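# Turn every valve shut without forcing past its stop

## Task

Close each valve: rotate it until it reaches its end stop, where the slot lies crosswise to the pipe. Do not twist any valve beyond that stop, because doing so breaks it.

## Robot and tools

Robot: two six-joint arms, left_arm and right_arm, each ending in a two-finger parallel gripper. Base positions in the scene frame: left_arm at (-0.071, +0.682, 0) m, right_arm at (+0.057, -0.446, 0) m, both nearly unrotated. A camera stand sits behind the arms. Cameras: cam_head_left, cam_head_right, cam_left_wrist, cam_right_wrist, each 672x504.

Frames: the scene frame has its origin at table-top height, halfway between the nominal bases, with +z up, +x pointing out over the table, and left_arm on the +y side. Image left and right do not match arm names. Each arm reports hand position, orientation and velocities in its own base frame, and offsets are also applied along that arm's base axes. Gripper axes: fingers point along +z and close along x. end_effector_position is the midpoint between the pads; fingertips extend 8.4 mm past it. A camera block on a post juts about 14 cm toward the gripper's -y side and rotates with it. Reported poses may be off by a few centimetres.

execute_actions(actions, cameras): actions is a list of actions; each action is a table of 1 to 15 rows, one row per 1/30 s step, and a short table repeats its final row up to step 15. Every row is one flat list of 18 numbers, each in [-1, 1], covering both arms: left dx, dy, dz, rx, ry, rz, left gripper position, force_limit, speed, then the same nine for the right arm. dx..rz are offsets, not poses: they are measured from that arm's Hand target at the start of the action (every row counts from that same start, not the previous row), along the arm's base axes. Scale: 1.0 equals 0.6 m or 180 degrees; rx, ry, rz form one rotation vector, turning about the Hand target's position. Because each new action starts from the current Hand target, resending an offset moves the arm further. Six zeros means no new pose request. Gripper numbers are absolute commands, not offsets: position +1 is open (78 mm), about -0.95 pads touching, -1 to grip; force_limit -1 is about 140 N per pad, +1 about 400 N; speed -1 is 1 mm/s, +1 is 73 mm/s. A 0 in a gripper slot is a real command, so always resend the values you want kept. Images come back only when actions is empty or cameras names them ("all" or a list of names; an unknown name invalidates the call).

move(target, speed, blend, blocking, cameras): target is one 18-number row or a list of up to 15 such rows, in the same layout and scale as above. Every row's offsets count from the Hand targets at the move's start, not from the preceding row. The path is straight, the gripper rotates the short way, and all arms finish together; the whole list shares a 10 s cap. speed is path top speed in m/s, 0.002 to 3.2, default 0.25 (turning capped at twice that in rad/s); one value or one per target. blend, in metres, rounds corners in a list; 0 stops at each point. blocking=false returns after about 0.5 s while motion continues. Paths do not avoid obstacles or the other arm; avoid routing near an arm's own base, which can whip the elbow around. The result adds a move: line with the ending (done, off_target, moving, held, fault) and limits that acted (paced = pose clipped, held = steps withheld).

wait(seconds): 0 to 3600, lets time pass with no new command; a running move keeps going. stop(): brakes a running move; fingers continue. zoom_image(camera, region): region [x0, y0, x1, y1] pixels in that camera's latest image, at most 504 by 504. read_manual(section): licence texts only. finished_scene(scene): give the current scene number; ends the scene irreversibly, and the valves must remain shut without the robot.

Result lines: Hand target is the last commanded pose after clipping, and the base for the next offsets. Grippers often stop short of it; if so, send the remaining distance as an offset. is_grasped reads 1 only when something halted the fingers before their commanded position; width_mm is the pad gap. Tool commands shows current gripper commands. Joint torques are noisy, offset readings, positive toward larger joint angles. Velocity lines are omitted when joints are essentially still. Step readings list some positions during action calls only.

Control behaviour: orientation commands are clipped to within 32 degrees of the measured orientation each step; motion lags commands by about 0.15 s; joint speeds are capped. A gripper stopped by contact keeps pushing until commanded back past its current location.

Hazards: arms are stiff, so aiming even slightly beyond a firm contact can trigger a fault. An external force near 150 N on any part, or contact torque at a joint limit (shoulder joints 293, elbow 133, wrist joints 49.8 N m), freezes that arm for 10 s; release the grip first if it pins the arm. Motors heat when holding loads, reaching far or pushing an unreachable pose; a MOTOR HOT line appears at 70 °C and at 85 °C the arm brakes for 30 s or more. A clearance check blocks arm-to-arm approach but not finger motion, and arm-to-arm presses can fail the task. Turn valves gently, watch for the stop, and never overtwist. Do not knock anything off the table, drop things, or strike fixed objects hard; loose objects may get nudged occasionally.

Each tool is called after "Emit:" as name(argument=value, ...) on one line, values as JSON.

## Session

Emit:
execute_actions(actions=[])

Scene clock: 0.00 s.
left_arm: end_effector_position=(+0.9098, -0.1260, +0.1953) width_mm=78.0 is_grasped=0 end_effector_quat_wxyz=(+0.261, +0.821, -0.390, -0.326) | right_arm: end_effector_position=(+0.9492, -0.6610, +0.3227) width_mm=78.0 is_grasped=0 end_effector_quat_wxyz=(+0.401, +0.719, +0.558, -0.108)
Joint positions: left_arm=[2.9 -0.751 1.066 -1.083 -1.923 2.368] | right_arm=[2.452 -0.855 1.332 -2.843 -1.931 -0.59]
Joint velocities: within noise
Joint torques (N m): no reading
Hand target: left_arm +0.9098, -0.1260, +0.1953; +0.261, +0.821, -0.390, -0.326 | right_arm +0.9492, -0.6610, +0.3227; +0.401, +0.719, +0.558, -0.108
Tool commands: left_gripper/position=+1.0 left_gripper/force_limit=+1.0 left_gripper/speed=+1.0 right_gripper/position=+1.0 right_gripper/force_limit=+1.0 right_gripper/speed=+1.0

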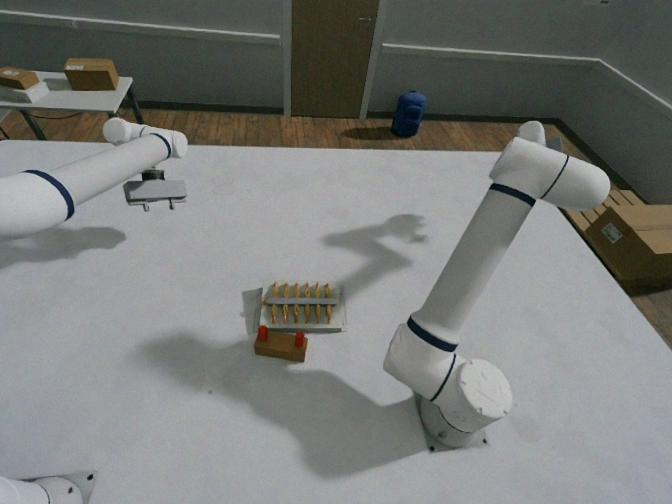

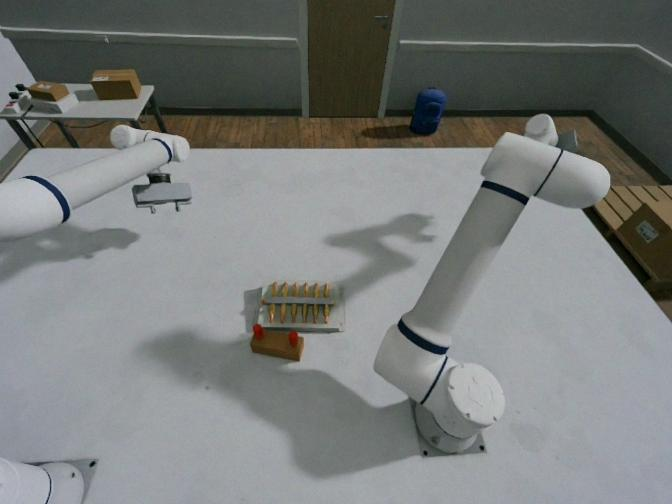

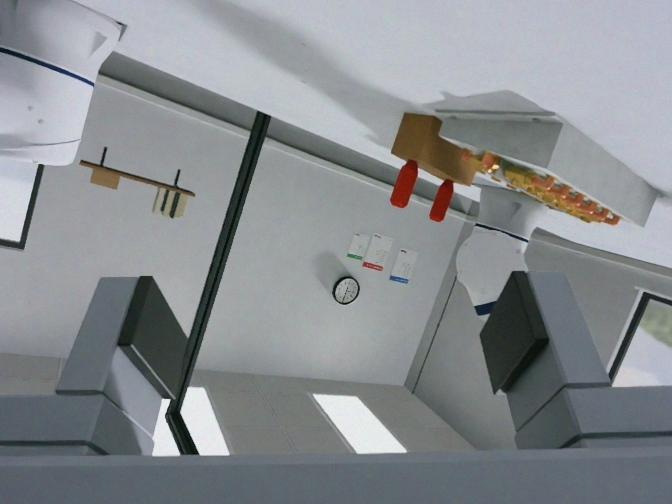

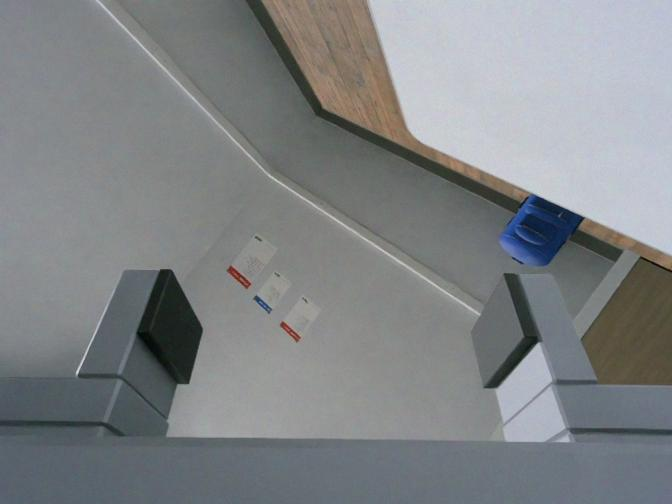

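Emit:
zoom_image(camera="cam_head_left", region=[230, 265, 360, 370])

Emit:
zoom_image(camera="cam_head_right", region=[230, 265, 360, 370])

Emit:
zoom_image(camera="cam_left_wrist", region=[380, 80, 672, 260])

Scaled by 3.877.

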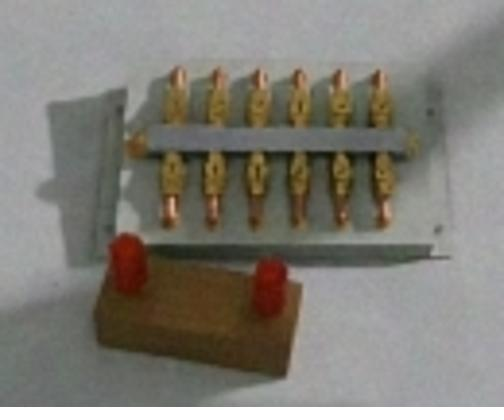

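Scaled by 3.877.

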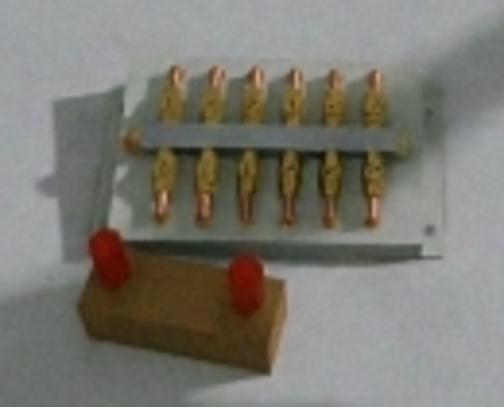

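Scaled by 1.726.

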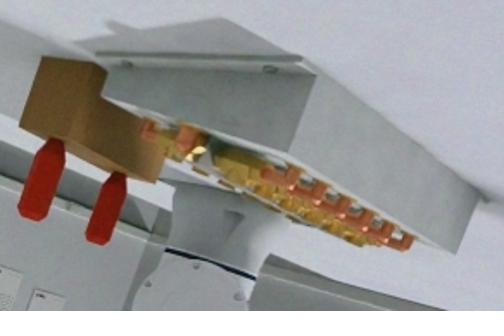

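Emit:
move(target=[-0.35,-0.42,0.26,0.065,-0.546,-0.218,1,1,1,0,0,0,0,0,0,1,1,1], cameras=["cam_left_wrist","cam_head_left"])

Scene clock: 5.73 s.
left_arm: end_effector_position=(+0.6998, -0.3779, +0.3513) width_mm=78.0 is_grasped=0 end_effector_quat_wxyz=(-0.301, +0.640, -0.640, +0.301) | right_arm: end_effector_position=(+0.9492, -0.6610, +0.3227) width_mm=78.0 is_grasped=0 end_effector_quat_wxyz=(+0.401, +0.719, +0.558, -0.108)
Joint positions: left_arm=[2.228 -1.434 2.136 -2.908 -0.915 2.451] | right_arm=[2.452 -0.855 1.332 -2.843 -1.931 -0.59]
Joint torques (N m): left_arm=[-14.31 -72.27 -35.69 -9.8 8.08 2.88] | right_arm=[2.12 -103.51 -69.24 -4.65 -1.11 -1.22]
Hand target: left_arm +0.6998, -0.3780, +0.3513; -0.301, +0.640, -0.640, +0.301 | right_arm +0.9492, -0.6610, +0.3227; +0.401, +0.719, +0.558, -0.108
Off the commanded pose: left_arm 0.000 m, 0 deg | right_arm 0.000 m, 0 deg.
move: done
Images, in order (width x height): cam_head_left 672x504, cam_left_wrist 672x504.

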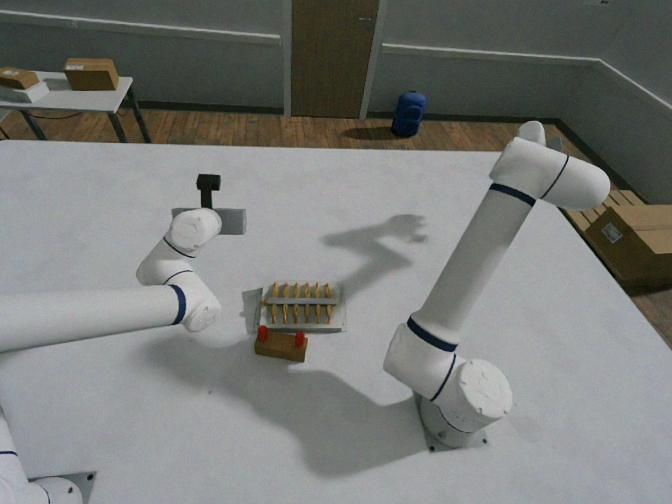

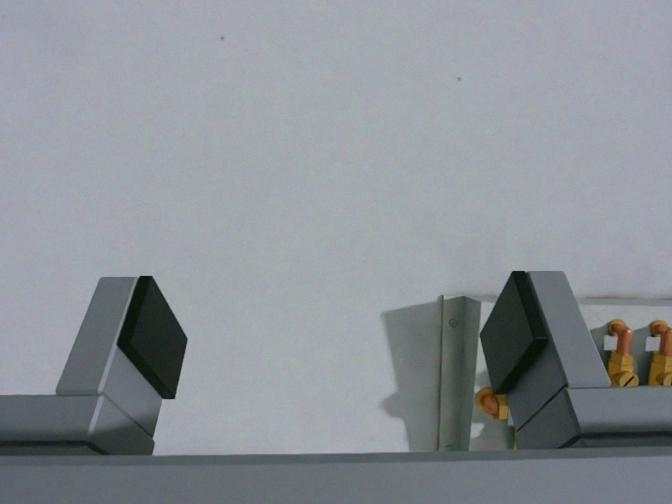

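Emit:
move(target=[-0.314,-0.395,0,0,0,0,1,1,1,0,0,0,0,0,0,1,1,1], cameras=["cam_left_wrist","cam_head_left"])

Emit:
zoom_image(camera="cam_left_wrist", region=[140, 0, 560, 280])

Scene clock: 7.87 s.
left_arm: end_effector_position=(+0.5115, -0.6148, +0.3513) width_mm=78.0 is_grasped=0 end_effector_quat_wxyz=(-0.301, +0.640, -0.640, +0.301) | right_arm: end_effector_position=(+0.9492, -0.6610, +0.3227) width_mm=78.0 is_grasped=0 end_effector_quat_wxyz=(+0.401, +0.719, +0.558, -0.108)
Joint positions: left_arm=[1.803 -1.418 2.032 -2.456 -0.723 1.926] | right_arm=[2.452 -0.855 1.332 -2.843 -1.931 -0.59]
Joint torques (N m): left_arm=[-14.99 -78.35 -48.78 -4.69 9.82 -2.69] | right_arm=[1.31 -104.08 -69.15 -4.55 -1.01 -1.16]
Hand target: left_arm +0.5114, -0.6150, +0.3513; -0.301, +0.640, -0.640, +0.301 | right_arm +0.9492, -0.6610, +0.3227; +0.401, +0.719, +0.558, -0.108
Off the commanded pose: left_arm 0.000 m, 0 deg | right_arm 0.000 m, 0 deg.
move: done
Images, in order (width x height): cam_head_left 672x504, cam_left_wrist 672x504.

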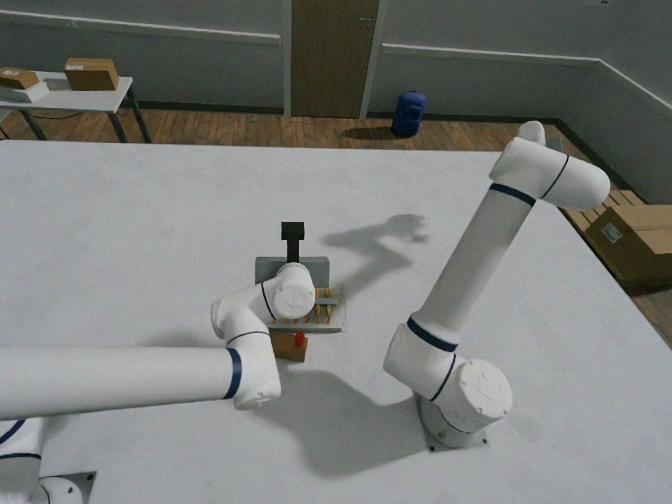

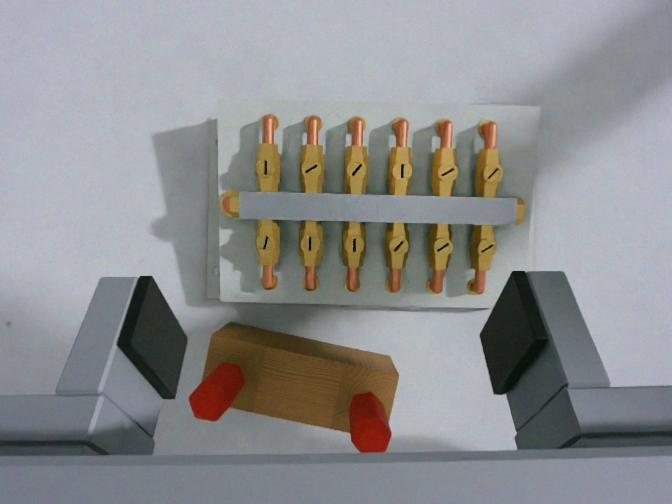

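Scaled by 1.200.

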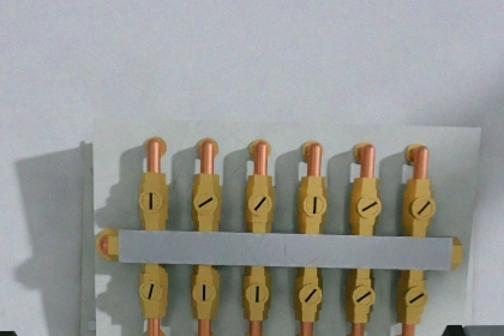

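Emit:
zoom_image(camera="cam_left_wrist", region=[240, 140, 380, 270])

Emit:
zoom_image(camera="cam_left_wrist", region=[370, 140, 510, 270])

Emit:
zoom_image(camera="cam_left_wrist", region=[180, 310, 420, 460])

Scaled by 3.600.

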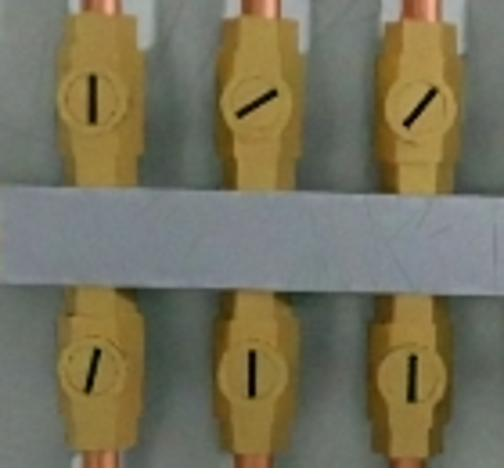

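Scaled by 3.600.

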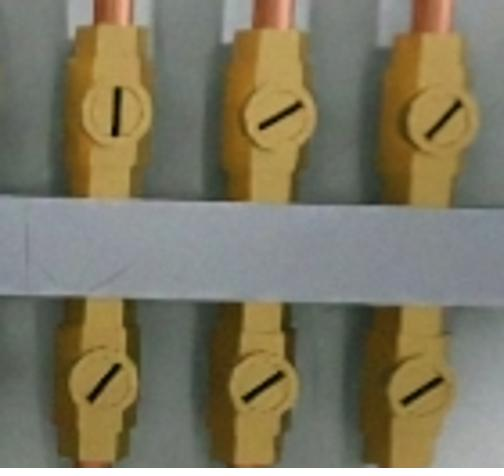

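Scaled by 2.100.

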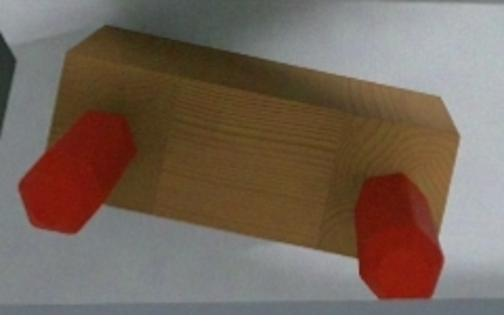

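Emit:
move(target=[-0.233,0.05,-0.05,0,0,0,1,1,1,0,0,0,0,0,0,1,1,1], cameras=["cam_left_wrist","cam_head_left"])

Emit:
zoom_image(camera="cam_left_wrist", region=[180, 100, 480, 325])

Scene clock: 9.90 s.
left_arm: end_effector_position=(+0.3717, -0.5850, +0.3213) width_mm=78.0 is_grasped=0 end_effector_quat_wxyz=(-0.301, +0.640, -0.640, +0.301) | right_arm: end_effector_position=(+0.9492, -0.6610, +0.3227) width_mm=78.0 is_grasped=0 end_effector_quat_wxyz=(+0.401, +0.719, +0.558, -0.108)
Joint positions: left_arm=[1.589 -1.555 2.187 -2.224 -0.692 1.599] | right_arm=[2.452 -0.855 1.332 -2.843 -1.931 -0.59]
Joint torques (N m): left_arm=[-15.13 -98 -36.27 -4.03 10.43 -1.29] | right_arm=[2.02 -101.25 -68.91 -4.7 -1.12 -1.1]
Hand target: left_arm +0.3716, -0.5850, +0.3213; -0.301, +0.640, -0.640, +0.301 | right_arm +0.9492, -0.6610, +0.3227; +0.401, +0.719, +0.558, -0.108
Off the commanded pose: left_arm 0.000 m, 0 deg | right_arm 0.000 m, 0 deg.
move: done
Images, in order (width x height): cam_head_left 672x504, cam_left_wrist 672x504.

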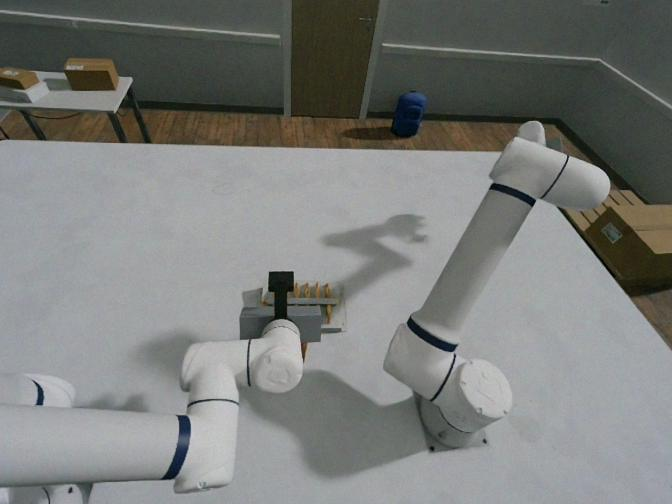

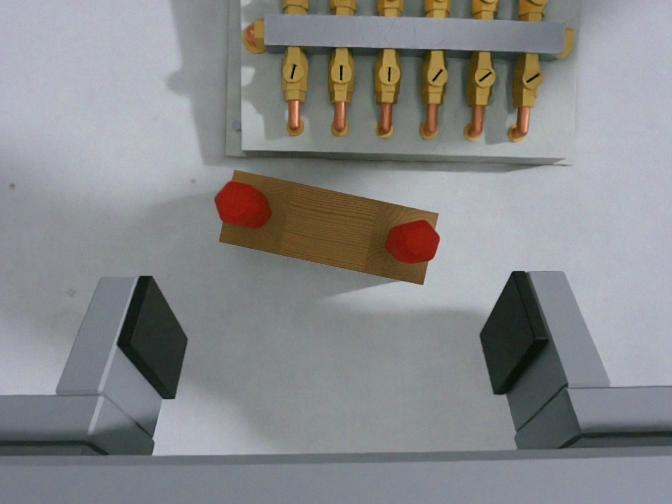

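Scaled by 1.680.

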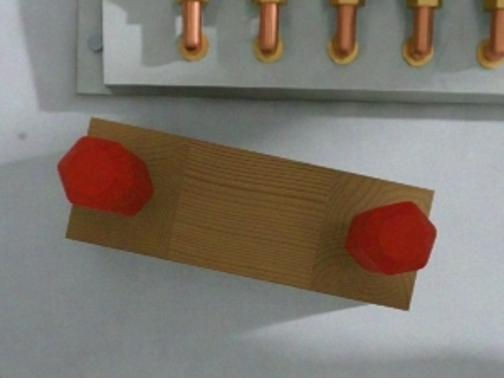

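Emit:
move(target=[[0.247,0.425,0.05,-0.385,0.385,0.385,1,1,1,0,0,0,0,0,0,1,1,1],[0.247,0.343,-0.318,-0.385,0.385,0.385,1,1,1,0,0,0,0,0,0,1,1,1]], cameras=["cam_left_wrist","cam_head_left"])

Scene clock: 17.30 s.
left_arm: end_effector_position=(+0.5198, -0.3791, +0.1306) width_mm=78.0 is_grasped=0 end_effector_quat_wxyz=(+0.339, +0.941, +0.000, +0.000) | right_arm: end_effector_position=(+0.9492, -0.6610, +0.3227) width_mm=78.0 is_grasped=0 end_effector_quat_wxyz=(+0.401, +0.719, +0.558, -0.108)
Joint positions: left_arm=[2.412 -1.246 2.385 -3.214 -2.067 0.71] | right_arm=[2.452 -0.855 1.332 -2.843 -1.931 -0.59]
Joint torques (N m): left_arm=[-14.79 -72.89 -24.11 -9.63 0.96 -1.83] | right_arm=[3.55 -102.19 -69.61 -4.39 -1.29 -0.87]
Hand target: left_arm +0.5198, -0.3792, +0.1305; +0.339, +0.941, +0.000, +0.000 | right_arm +0.9492, -0.6610, +0.3227; +0.401, +0.719, +0.558, -0.108
Off the commanded pose: left_arm 0.000 m, 0 deg | right_arm 0.000 m, 0 deg.
move: done
Images, in order (width x height): cam_head_left 672x504, cam_left_wrist 672x504.

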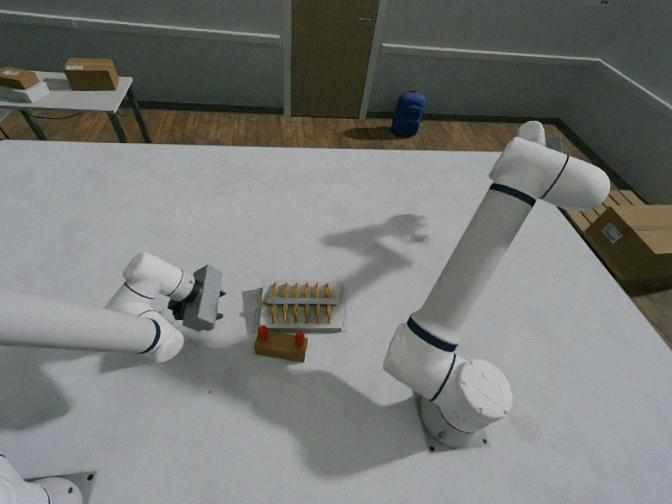

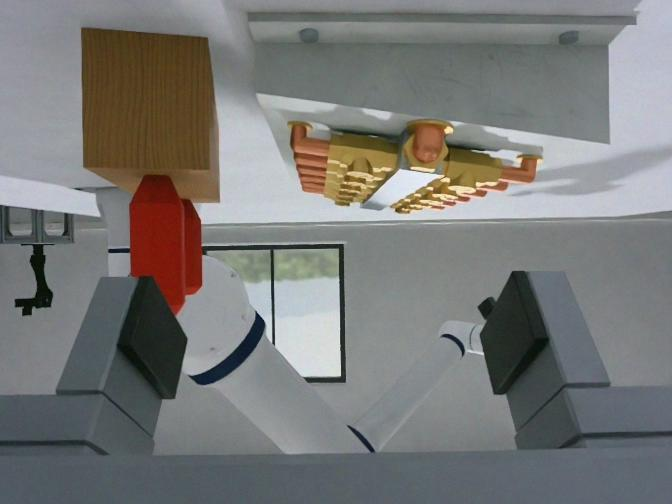

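Emit:
move(target=[[0,0.137,0.367,-0.385,-0.385,-0.385,1,1,1,0,0,0,0,0,0,1,1,1],[-0.247,-0.333,0.248,-0.385,-0.385,-0.385,1,1,1,0,0,0,0,0,0,1,1,1]], cameras=["cam_left_wrist"])

Scene clock: 19.77 s.
left_arm: end_effector_position=(+0.5198, -0.3499, +0.2086) width_mm=78.0 is_grasped=0 end_effector_quat_wxyz=(+0.513, +0.806, -0.268, +0.127) | right_arm: end_effector_position=(+0.9492, -0.6610, +0.3227) width_mm=78.0 is_grasped=0 end_effector_quat_wxyz=(+0.401, +0.719, +0.558, -0.108)
Joint positions: left_arm=[2.566 -1.187 2.382 -3.535 -2.478 1.246] | right_arm=[2.452 -0.855 1.332 -2.843 -1.931 -0.59]
Joint torques (N m): left_arm=[-16.37 -112.53 -17.33 -3.81 0.24 -1.91] | right_arm=[1.72 -103.32 -69.97 -4.48 -1.34 -1.03]
Hand target: left_arm +0.5198, -0.3500, +0.2086; +0.513, +0.806, -0.267, +0.127 (not the last commanded pose) | right_arm +0.9492, -0.6610, +0.3227; +0.401, +0.719, +0.558, -0.108
Off the commanded pose: left_arm 0.282 m, 78 deg | right_arm 0.000 m, 0 deg.
move: held (left_arm; a check stopped the path); path passed 0 of 2 targets; limits=held
pose unreachable (left arm): on one or more control steps of this call, first in action 0 (counted from 0), this arm could not follow its commanded pose, so it was not sent that pose on those steps. It may still have moved: this result reports where it is.
cause: moving toward the commanded pose would bring two parts of the arm too close to each other (its gripper and another part of the arm, with joints 4 (wrist 1) to 6 (wrist 3) between them, 6 mm apart when it was first held).

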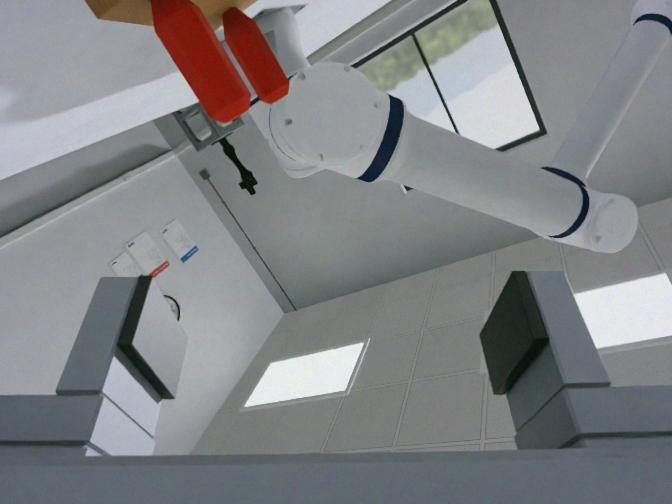

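Emit:
move(target=[[0,0,0.15,0.427,-0.426,-0.1137,1,1,1,0,0,0,0,0,0,1,1,1],[-0.2,-0.383,0.037,0.427,-0.426,-0.1137,1,1,1,0,0,0,0,0,0,1,1,1]], cameras=["cam_left_wrist"])

Emit:
zoom_image(camera="cam_left_wrist", region=[160, 150, 500, 390])

Scene clock: 26.10 s.
left_arm: end_effector_position=(+0.3998, -0.5796, +0.2309) width_mm=78.0 is_grasped=0 end_effector_quat_wxyz=(-0.302, +0.640, -0.640, +0.301) | right_arm: end_effector_position=(+0.9492, -0.6610, +0.3227) width_mm=78.0 is_grasped=0 end_effector_quat_wxyz=(+0.401, +0.719, +0.558, -0.108)
Joint positions: left_arm=[1.637 -1.414 2.259 -2.494 -0.693 1.673] | right_arm=[2.452 -0.855 1.332 -2.843 -1.931 -0.59]
Joint torques (N m): left_arm=[-18.53 -63.23 -40.46 -3.6 10.14 -2.26] | right_arm=[2.06 -103.14 -69.69 -4.43 -1.71 -0.85]
Hand target: left_arm +0.3998, -0.5798, +0.2308; -0.302, +0.640, -0.640, +0.301 | right_arm +0.9492, -0.6610, +0.3227; +0.401, +0.719, +0.558, -0.108
Off the commanded pose: left_arm 0.000 m, 0 deg | right_arm 0.000 m, 0 deg.
move: done

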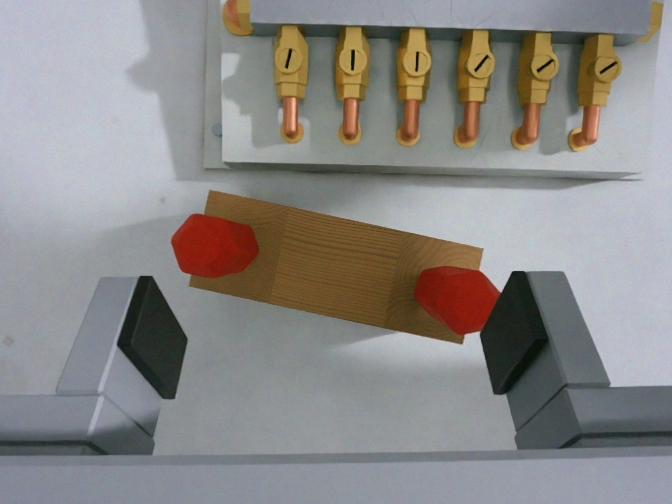

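Scaled by 1.482.

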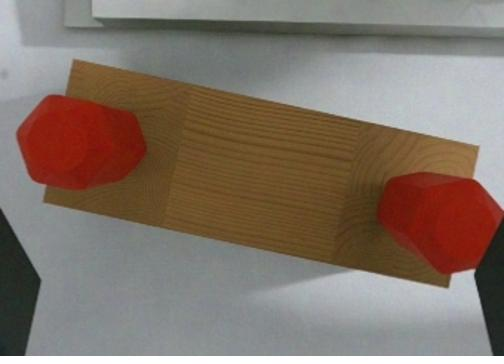

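Emit:
move(target=[[0,0,0.05,-0.1896,0.2342,0.4032,1,1,1,0,0,0,0,0,0,1,1,1],[0.0378,0.0963,-0.1,-0.1896,0.2342,0.4032,1,1,1,0,0,0,0,0,0,1,1,1]], cameras=["cam_left_wrist","cam_head_left"])

Scene clock: 31.33 s.
left_arm: end_effector_position=(+0.4224, -0.5221, +0.1710) width_mm=78.0 is_grasped=0 end_effector_quat_wxyz=(-0.001, +0.994, -0.105, +0.000) | right_arm: end_effector_position=(+0.9492, -0.6610, +0.3227) width_mm=78.0 is_grasped=0 end_effector_quat_wxyz=(+0.401, +0.719, +0.558, -0.108)
Joint positions: left_arm=[1.984 -1.389 2.136 -2.317 -1.571 0.623] | right_arm=[2.452 -0.855 1.332 -2.843 -1.931 -0.59]
Joint torques (N m): left_arm=[13.87 -74.67 -34.36 -7.96 -4.2 1.77] | right_arm=[1.58 -103.87 -70.8 -4.36 -1.61 -0.76]
Hand target: left_arm +0.4225, -0.5220, +0.1708; -0.001, +0.994, -0.105, +0.000 | right_arm +0.9492, -0.6610, +0.3227; +0.401, +0.719, +0.558, -0.108
Off the commanded pose: left_arm 0.000 m, 0 deg | right_arm 0.000 m, 0 deg.
move: done
Images, in order (width x height): cam_head_left 672x504, cam_left_wrist 672x504.

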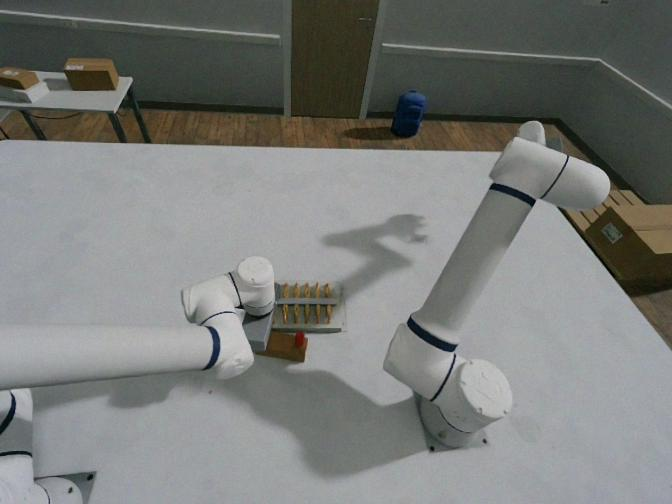

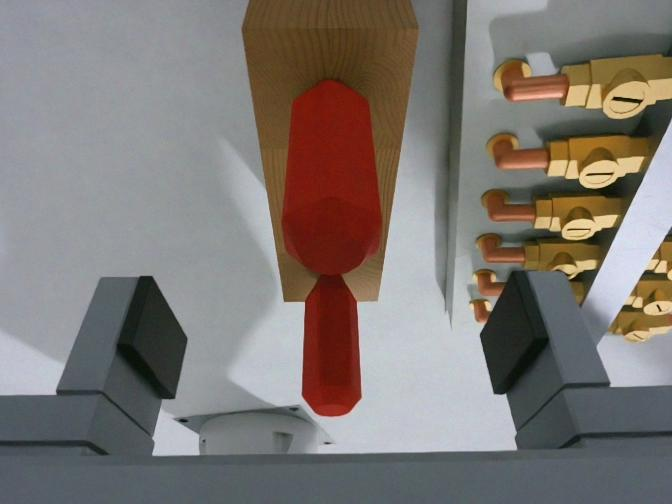

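Emit:
move(target=[0,-0.004,-0.098,0,0,0,1,1,1,0,0,0,0,0,0,1,1,1], speed=0.12, cameras=["cam_left_wrist"])

Scene clock: 39.30 s.
left_arm: end_effector_position=(+0.4225, -0.5245, +0.1123) width_mm=78.0 is_grasped=0 end_effector_quat_wxyz=(-0.001, +0.994, -0.105, +0.000) | right_arm: end_effector_position=(+0.9492, -0.6610, +0.3227) width_mm=78.0 is_grasped=0 end_effector_quat_wxyz=(+0.401, +0.719, +0.558, -0.108)
Joint positions: left_arm=[1.982 -1.304 2.17 -2.436 -1.571 0.622] | right_arm=[2.452 -0.855 1.332 -2.843 -1.931 -0.59]
Joint torques (N m): left_arm=[-14.05 -56.8 -24.74 -5.94 -3.5 -1.89] | right_arm=[0.54 -103.38 -70.5 -4.39 -1.64 -1.04]
Hand target: left_arm +0.4225, -0.5244, +0.1120; -0.001, +0.994, -0.105, +0.000 | right_arm +0.9492, -0.6610, +0.3227; +0.401, +0.719, +0.558, -0.108
Off the commanded pose: left_arm 0.000 m, 0 deg | right_arm 0.000 m, 0 deg.
move: done

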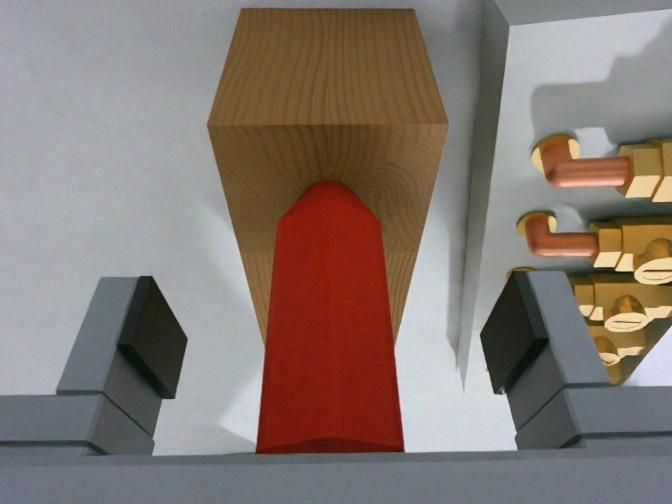

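Emit:
move(target=[0,0,0,0,0,0,-1,-0.8,-0.3,0,0,0,0,0,0,1,1,1], cameras=["cam_left_wrist"])

Scene clock: 41.57 s.
left_arm: end_effector_position=(+0.4223, -0.5244, +0.1120) width_mm=25.8 is_grasped=1 end_effector_quat_wxyz=(-0.001, +0.994, -0.105, +0.000) | right_arm: end_effector_position=(+0.9492, -0.6610, +0.3227) width_mm=78.0 is_grasped=0 end_effector_quat_wxyz=(+0.401, +0.719, +0.558, -0.108)
Joint positions: left_arm=[1.982 -1.303 2.171 -2.437 -1.571 0.622] | right_arm=[2.452 -0.855 1.332 -2.843 -1.931 -0.59]
Joint torques (N m): left_arm=[18.16 -25.86 -11.92 -5.65 13.43 -1.49] | right_arm=[2.2 -103.93 -70.47 -4.13 -1.74 -0.77]
Hand target: left_arm +0.4225, -0.5244, +0.1120; -0.001, +0.994, -0.105, +0.000 | right_arm +0.9492, -0.6610, +0.3227; +0.401, +0.719, +0.558, -0.108
Off the commanded pose: left_arm 0.000 m, 0 deg | right_arm 0.000 m, 0 deg.
move: done

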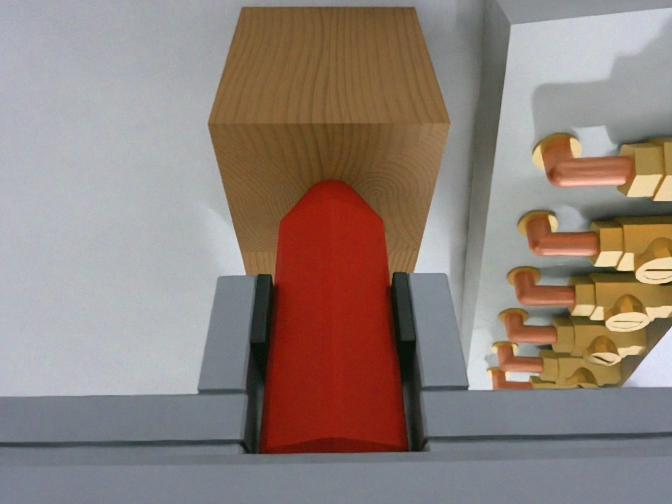

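Emit:
move(target=[0,0,0.2,0,0,0,-1,-0.8,-0.3,0,0,0,0,0,0,1,1,1], speed=0.15, cameras=["cam_left_wrist","cam_head_left"])

Emit:
zoom_image(camera="cam_left_wrist", region=[230, 50, 440, 260])

Scene clock: 43.07 s.
left_arm: end_effector_position=(+0.4225, -0.5244, +0.2319) width_mm=25.8 is_grasped=1 end_effector_quat_wxyz=(-0.001, +0.994, -0.105, +0.000) | right_arm: end_effector_position=(+0.9492, -0.6610, +0.3227) width_mm=78.0 is_grasped=0 end_effector_quat_wxyz=(+0.401, +0.719, +0.558, -0.108)
Joint positions: left_arm=[1.982 -1.459 2.083 -2.193 -1.571 0.622] | right_arm=[2.452 -0.855 1.332 -2.843 -1.931 -0.59]
Joint torques (N m): left_arm=[-8.99 -109.6 -49.28 -2.87 -4.24 -1.39] | right_arm=[3.04 -104.5 -70.59 -4.43 -1.59 -0.69]
Hand target: left_arm +0.4225, -0.5244, +0.2320; -0.001, +0.994, -0.105, +0.000 | right_arm +0.9492, -0.6610, +0.3227; +0.401, +0.719, +0.558, -0.108
Off the commanded pose: left_arm 0.000 m, 0 deg | right_arm 0.000 m, 0 deg.
move: done
Images, in order (width x height): cam_head_left 672x504, cam_left_wrist 672x504.

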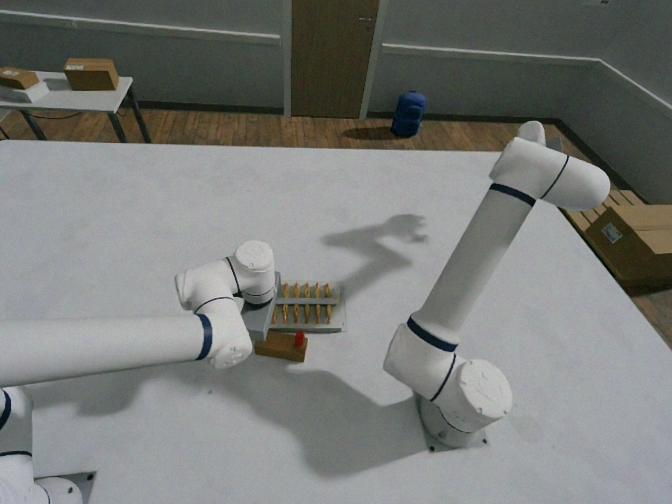

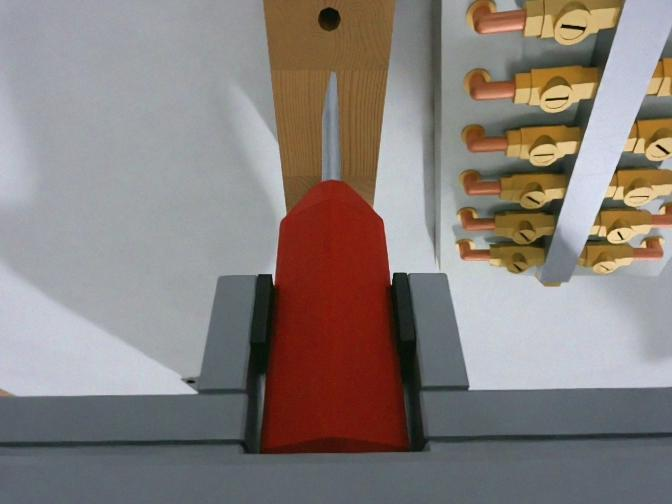

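Scaled by 2.400.

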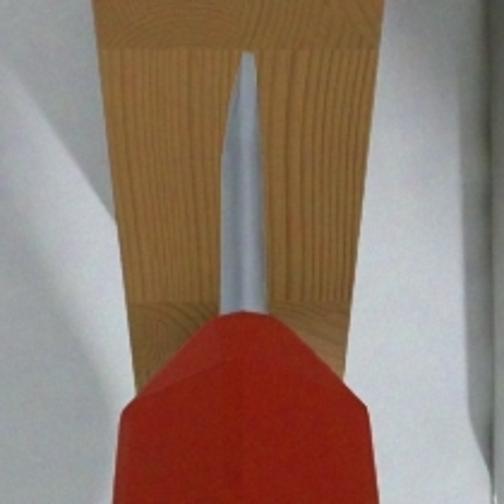

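Emit:
zoom_image(camera="cam_left_wrist", region=[305, 60, 365, 120])

Scaled by 8.400.

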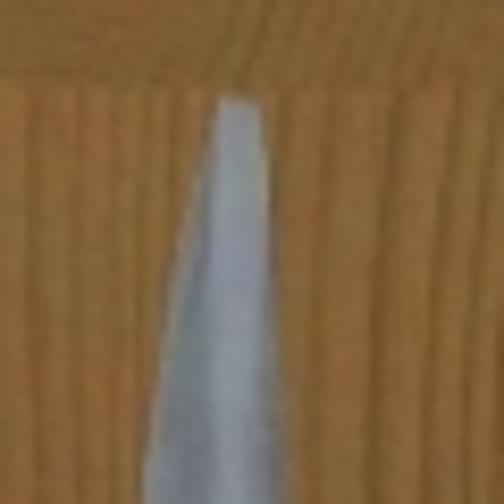

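Emit:
move(target=[0,0.207,0.113,-0.498,0.0523,0.0523,-1,-0.8,-0.3,-0.4,0.717,0.13,0.1125,0.0515,0.3142,1,1,1], cameras=["cam_left_wrist","cam_head_left","cam_right_wrist"], speed=0.4)

Scene clock: 48.67 s.
left_arm: end_effector_position=(+0.4225, -0.4002, +0.2998) width_mm=25.8 is_grasped=1 end_effector_quat_wxyz=(+0.707, +0.708, -0.001, +0.000) | right_arm: end_effector_position=(+0.7092, -0.2308, +0.4007) width_mm=78.0 is_grasped=0 end_effector_quat_wxyz=(+0.232, +0.417, +0.868, +0.134)
Joint positions: left_arm=[2.373 -1.089 2.428 -4.479 -2.374 0.003] | right_arm=[2.469 -1.591 2.046 -2.442 -1.212 -1.272]
Joint torques (N m): left_arm=[-8.39 -70.47 -18.36 -6.11 4.27 -1.63] | right_arm=[10.74 -54.58 -61.91 -3.13 5.94 -4.19]
Hand target: left_arm +0.4225, -0.4002, +0.2998; +0.707, +0.708, -0.001, +0.000 | right_arm +0.7092, -0.2308, +0.4007; +0.232, +0.417, +0.868, +0.134
Off the commanded pose: left_arm 0.000 m, 0 deg | right_arm 0.000 m, 0 deg.
move: done
Images, in order (width x height): cam_head_left 672x504, cam_left_wrist 672x504, cam_right_wrist 672x504.

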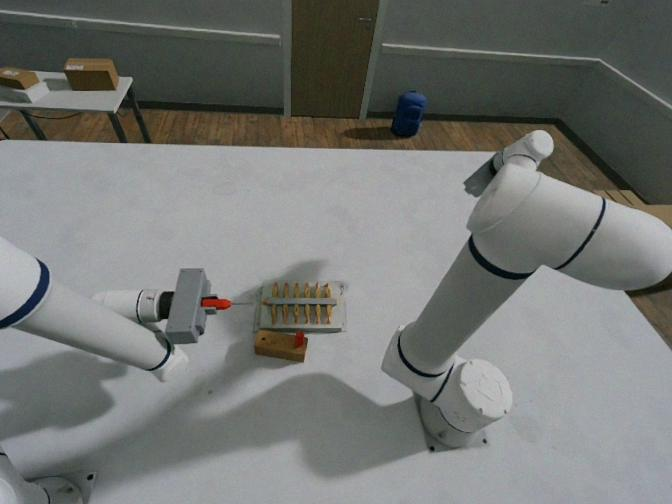

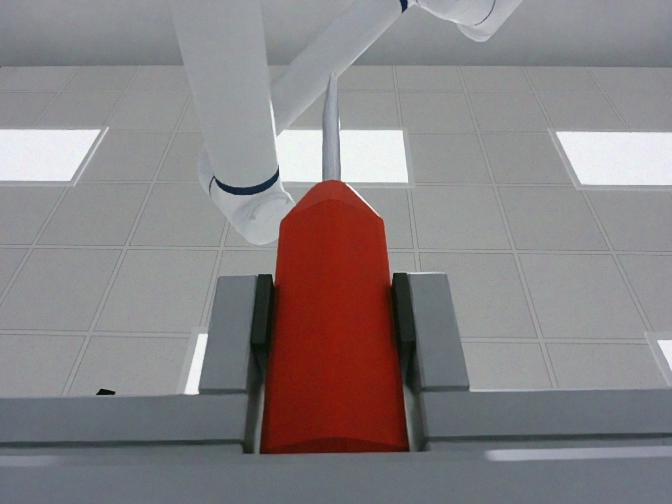

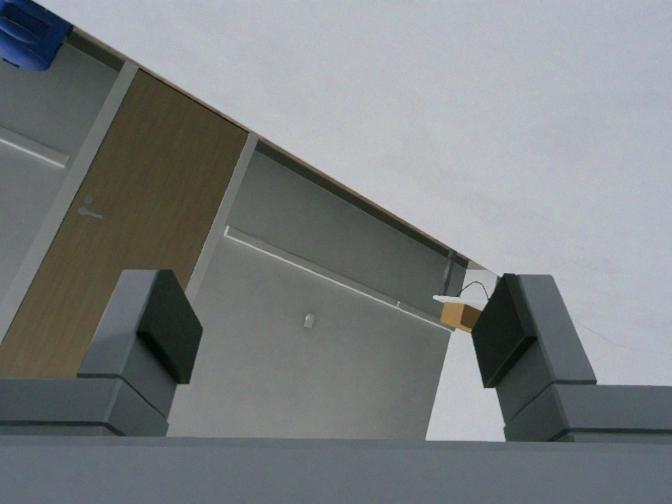

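Emit:
move(target=[0,0,0,0,0,0,-1,-0.8,-0.3,-0.483,0.833,0,0.1125,0.0515,0.3142,1,1,1], cameras=["cam_head_left","cam_right_wrist"], speed=0.4)

Scene clock: 51.03 s.
left_arm: end_effector_position=(+0.4225, -0.4002, +0.2998) width_mm=25.8 is_grasped=1 end_effector_quat_wxyz=(+0.707, +0.708, -0.001, +0.000) | right_arm: end_effector_position=(+0.4194, +0.2689, +0.4007) width_mm=78.0 is_grasped=0 end_effector_quat_wxyz=(+0.000, +0.000, +0.941, +0.339)
Joint positions: left_arm=[2.373 -1.089 2.428 -4.479 -2.374 0.002] | right_arm=[2.993 -2.028 2.287 -1.708 -0.888 -1.762]
Joint torques (N m): left_arm=[-9.33 -71.96 -18.37 -5.48 3.95 -1.84] | right_arm=[10.56 -0.43 -64.06 -4.58 7.71 2.04]
Hand target: left_arm +0.4225, -0.4002, +0.2998; +0.707, +0.708, -0.001, +0.000 | right_arm +0.4194, +0.2690, +0.4007; +0.000, +0.000, +0.941, +0.339
Off the commanded pose: left_arm 0.000 m, 0 deg | right_arm 0.000 m, 0 deg.
move: done

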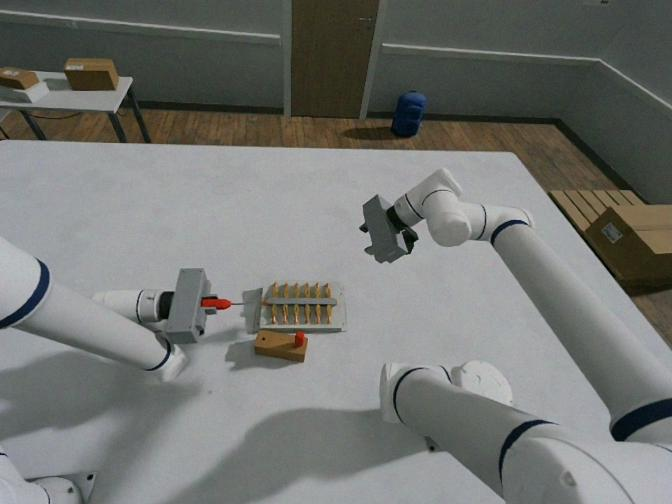

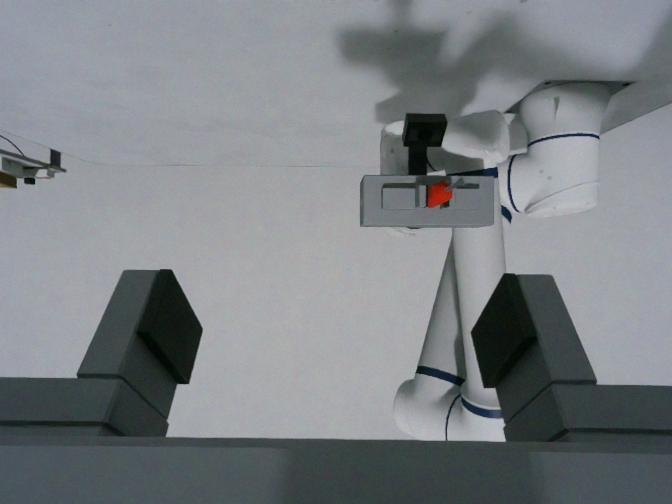

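Emit:
move(target=[0,0,0,0,0,0,-1,-0.8,-0.3,-0.2385,0.44,-0.1345,0,0,0,1,1,1], cameras=["cam_head_left","cam_right_wrist"])

Emit:
zoom_image(camera="cam_right_wrist", region=[240, 150, 440, 300])

Scene clock: 53.20 s.
left_arm: end_effector_position=(+0.4225, -0.4002, +0.2998) width_mm=25.8 is_grasped=1 end_effector_quat_wxyz=(+0.707, +0.708, -0.001, +0.000) | right_arm: end_effector_position=(+0.2763, +0.5329, +0.3201) width_mm=78.0 is_grasped=0 end_effector_quat_wxyz=(+0.000, +0.000, +0.941, +0.339)
Joint positions: left_arm=[2.373 -1.089 2.428 -4.479 -2.374 0.002] | right_arm=[3.698 -1.789 2.421 -2.615 -0.998 -0.891]
Joint torques (N m): left_arm=[-9.29 -71.62 -18.59 -5.18 4.26 -1.86] | right_arm=[8.85 -13.52 -71.51 -5.73 -0.1 2.16]
Hand target: left_arm +0.4225, -0.4002, +0.2998; +0.707, +0.708, -0.001, +0.000 | right_arm +0.2763, +0.5330, +0.3200; +0.000, +0.000, +0.941, +0.339
Off the commanded pose: left_arm 0.000 m, 0 deg | right_arm 0.000 m, 0 deg.
move: done

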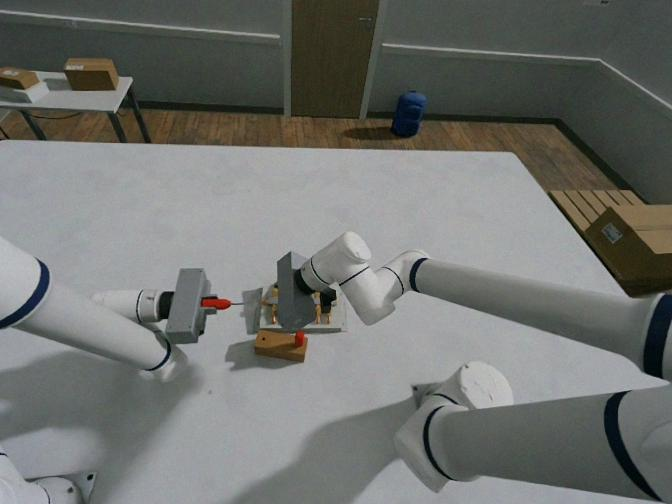

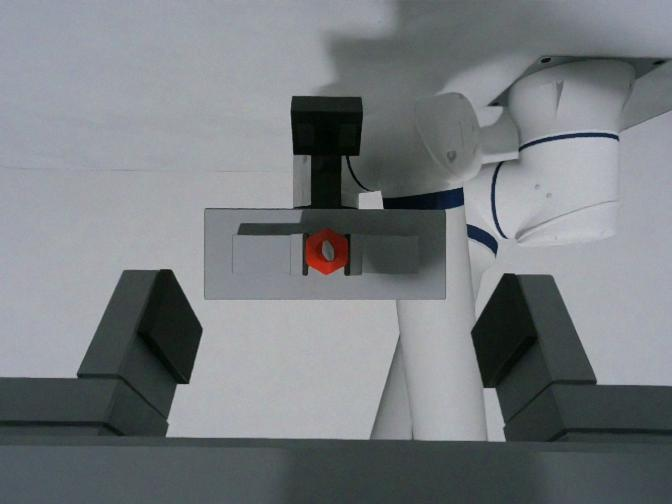

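Scaled by 2.520.

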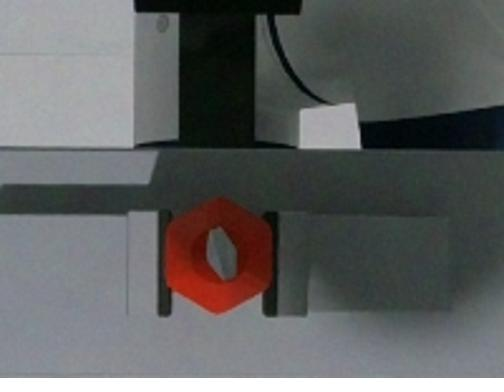

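Emit:
zoom_image(camera="cam_right_wrist", region=[302, 226, 350, 274])

Scaled by 10.500.

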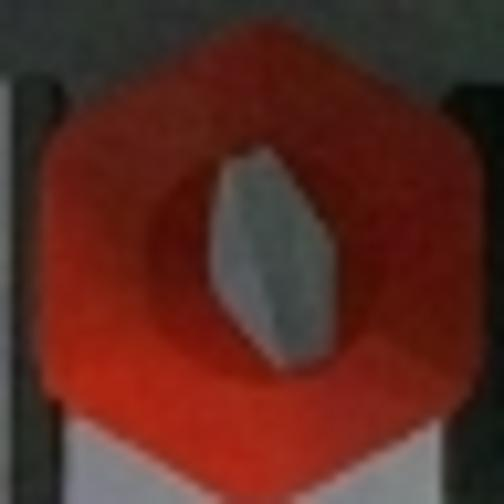

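Emit:
move(target=[0,0,0,0,0,0,-1,-0.8,-0.3,0.417,-0.8,0.133,0,0,0,1,1,1], speed=0.4)

Emit:
move(target=[[0.129,-0.166,0,0.3511,0.3511,0.4054,-1,-0.8,-0.3,0,0,0,0,0,0,1,1,1],[0.1623,-0.2528,-0.179,0.3511,0.3511,0.4054,-1,-0.8,-0.3,0,0,0,0,0,0,1,1,1]], cameras=["cam_left_wrist","cam_head_left"])

Scene clock: 57.37 s.
left_arm: end_effector_position=(+0.4225, -0.4002, +0.2998) width_mm=25.8 is_grasped=1 end_effector_quat_wxyz=(+0.707, +0.708, -0.001, +0.000) | right_arm: end_effector_position=(+0.5264, +0.0532, +0.3998) width_mm=78.0 is_grasped=0 end_effector_quat_wxyz=(+0.000, +0.000, +0.941, +0.339)
Joint positions: left_arm=[2.373 -1.089 2.428 -4.479 -2.374 0.002] | right_arm=[2.618 -1.82 2.105 -1.463 -0.985 -2.213]
Joint torques (N m): left_arm=[-10.59 -72.94 -18.36 -5.3 4.01 -1.62] | right_arm=[-4.31 -14.41 -76.54 -0.8 -0.35 -4.11]
Hand target: left_arm +0.4225, -0.4002, +0.2998; +0.707, +0.708, -0.001, +0.000 | right_arm +0.5265, +0.0530, +0.3998; +0.000, +0.000, +0.941, +0.339
Off the commanded pose: left_arm 0.000 m, 0 deg | right_arm 0.000 m, 0 deg.
move: done

Scene clock: 62.97 s.
left_arm: end_effector_position=(+0.5198, -0.5517, +0.1926) width_mm=25.8 is_grasped=1 end_effector_quat_wxyz=(+0.050, +0.706, +0.705, +0.050) | right_arm: end_effector_position=(+0.5265, +0.0530, +0.3998) width_mm=78.0 is_grasped=0 end_effector_quat_wxyz=(+0.000, +0.000, +0.941, +0.339)
Joint positions: left_arm=[2.049 -1.311 2.008 -2.334 -1.445 -1.087] | right_arm=[2.618 -1.82 2.105 -1.463 -0.985 -2.214]
Joint torques (N m): left_arm=[-15.24 -91.42 -46.42 -8.63 4.84 -1.62] | right_arm=[-7.97 -13.64 -78.72 -0.75 -0.54 -4.13]
Hand target: left_arm +0.5198, -0.5519, +0.1924; +0.050, +0.706, +0.705, +0.050 | right_arm +0.5265, +0.0530, +0.3998; +0.000, +0.000, +0.941, +0.339
Off the commanded pose: left_arm 0.000 m, 0 deg | right_arm 0.000 m, 0 deg.
move: done
Images, in order (width x height): cam_head_left 672x504, cam_left_wrist 672x504.

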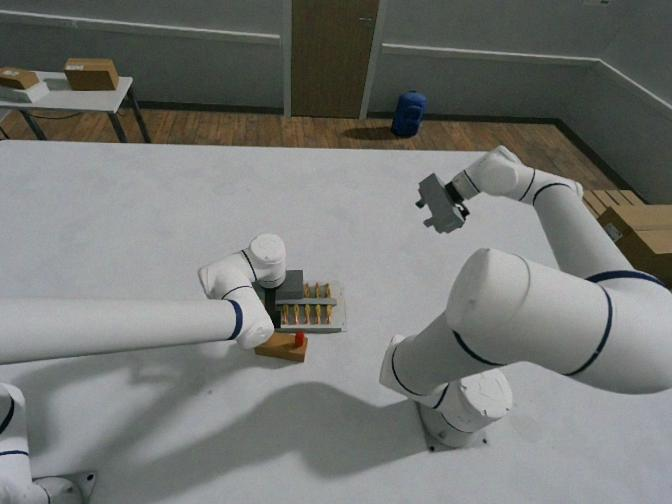

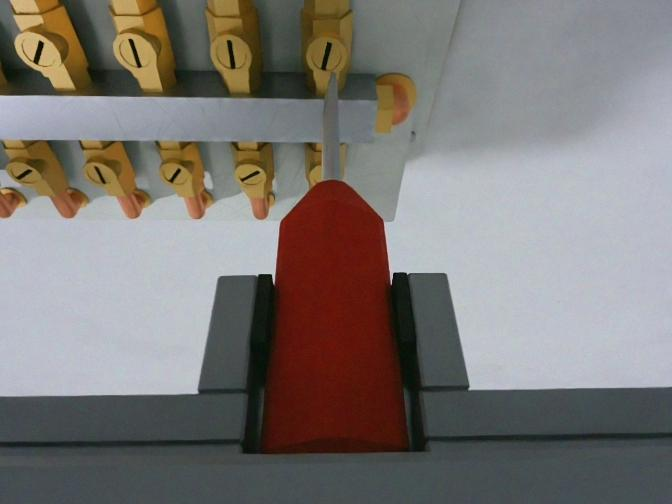

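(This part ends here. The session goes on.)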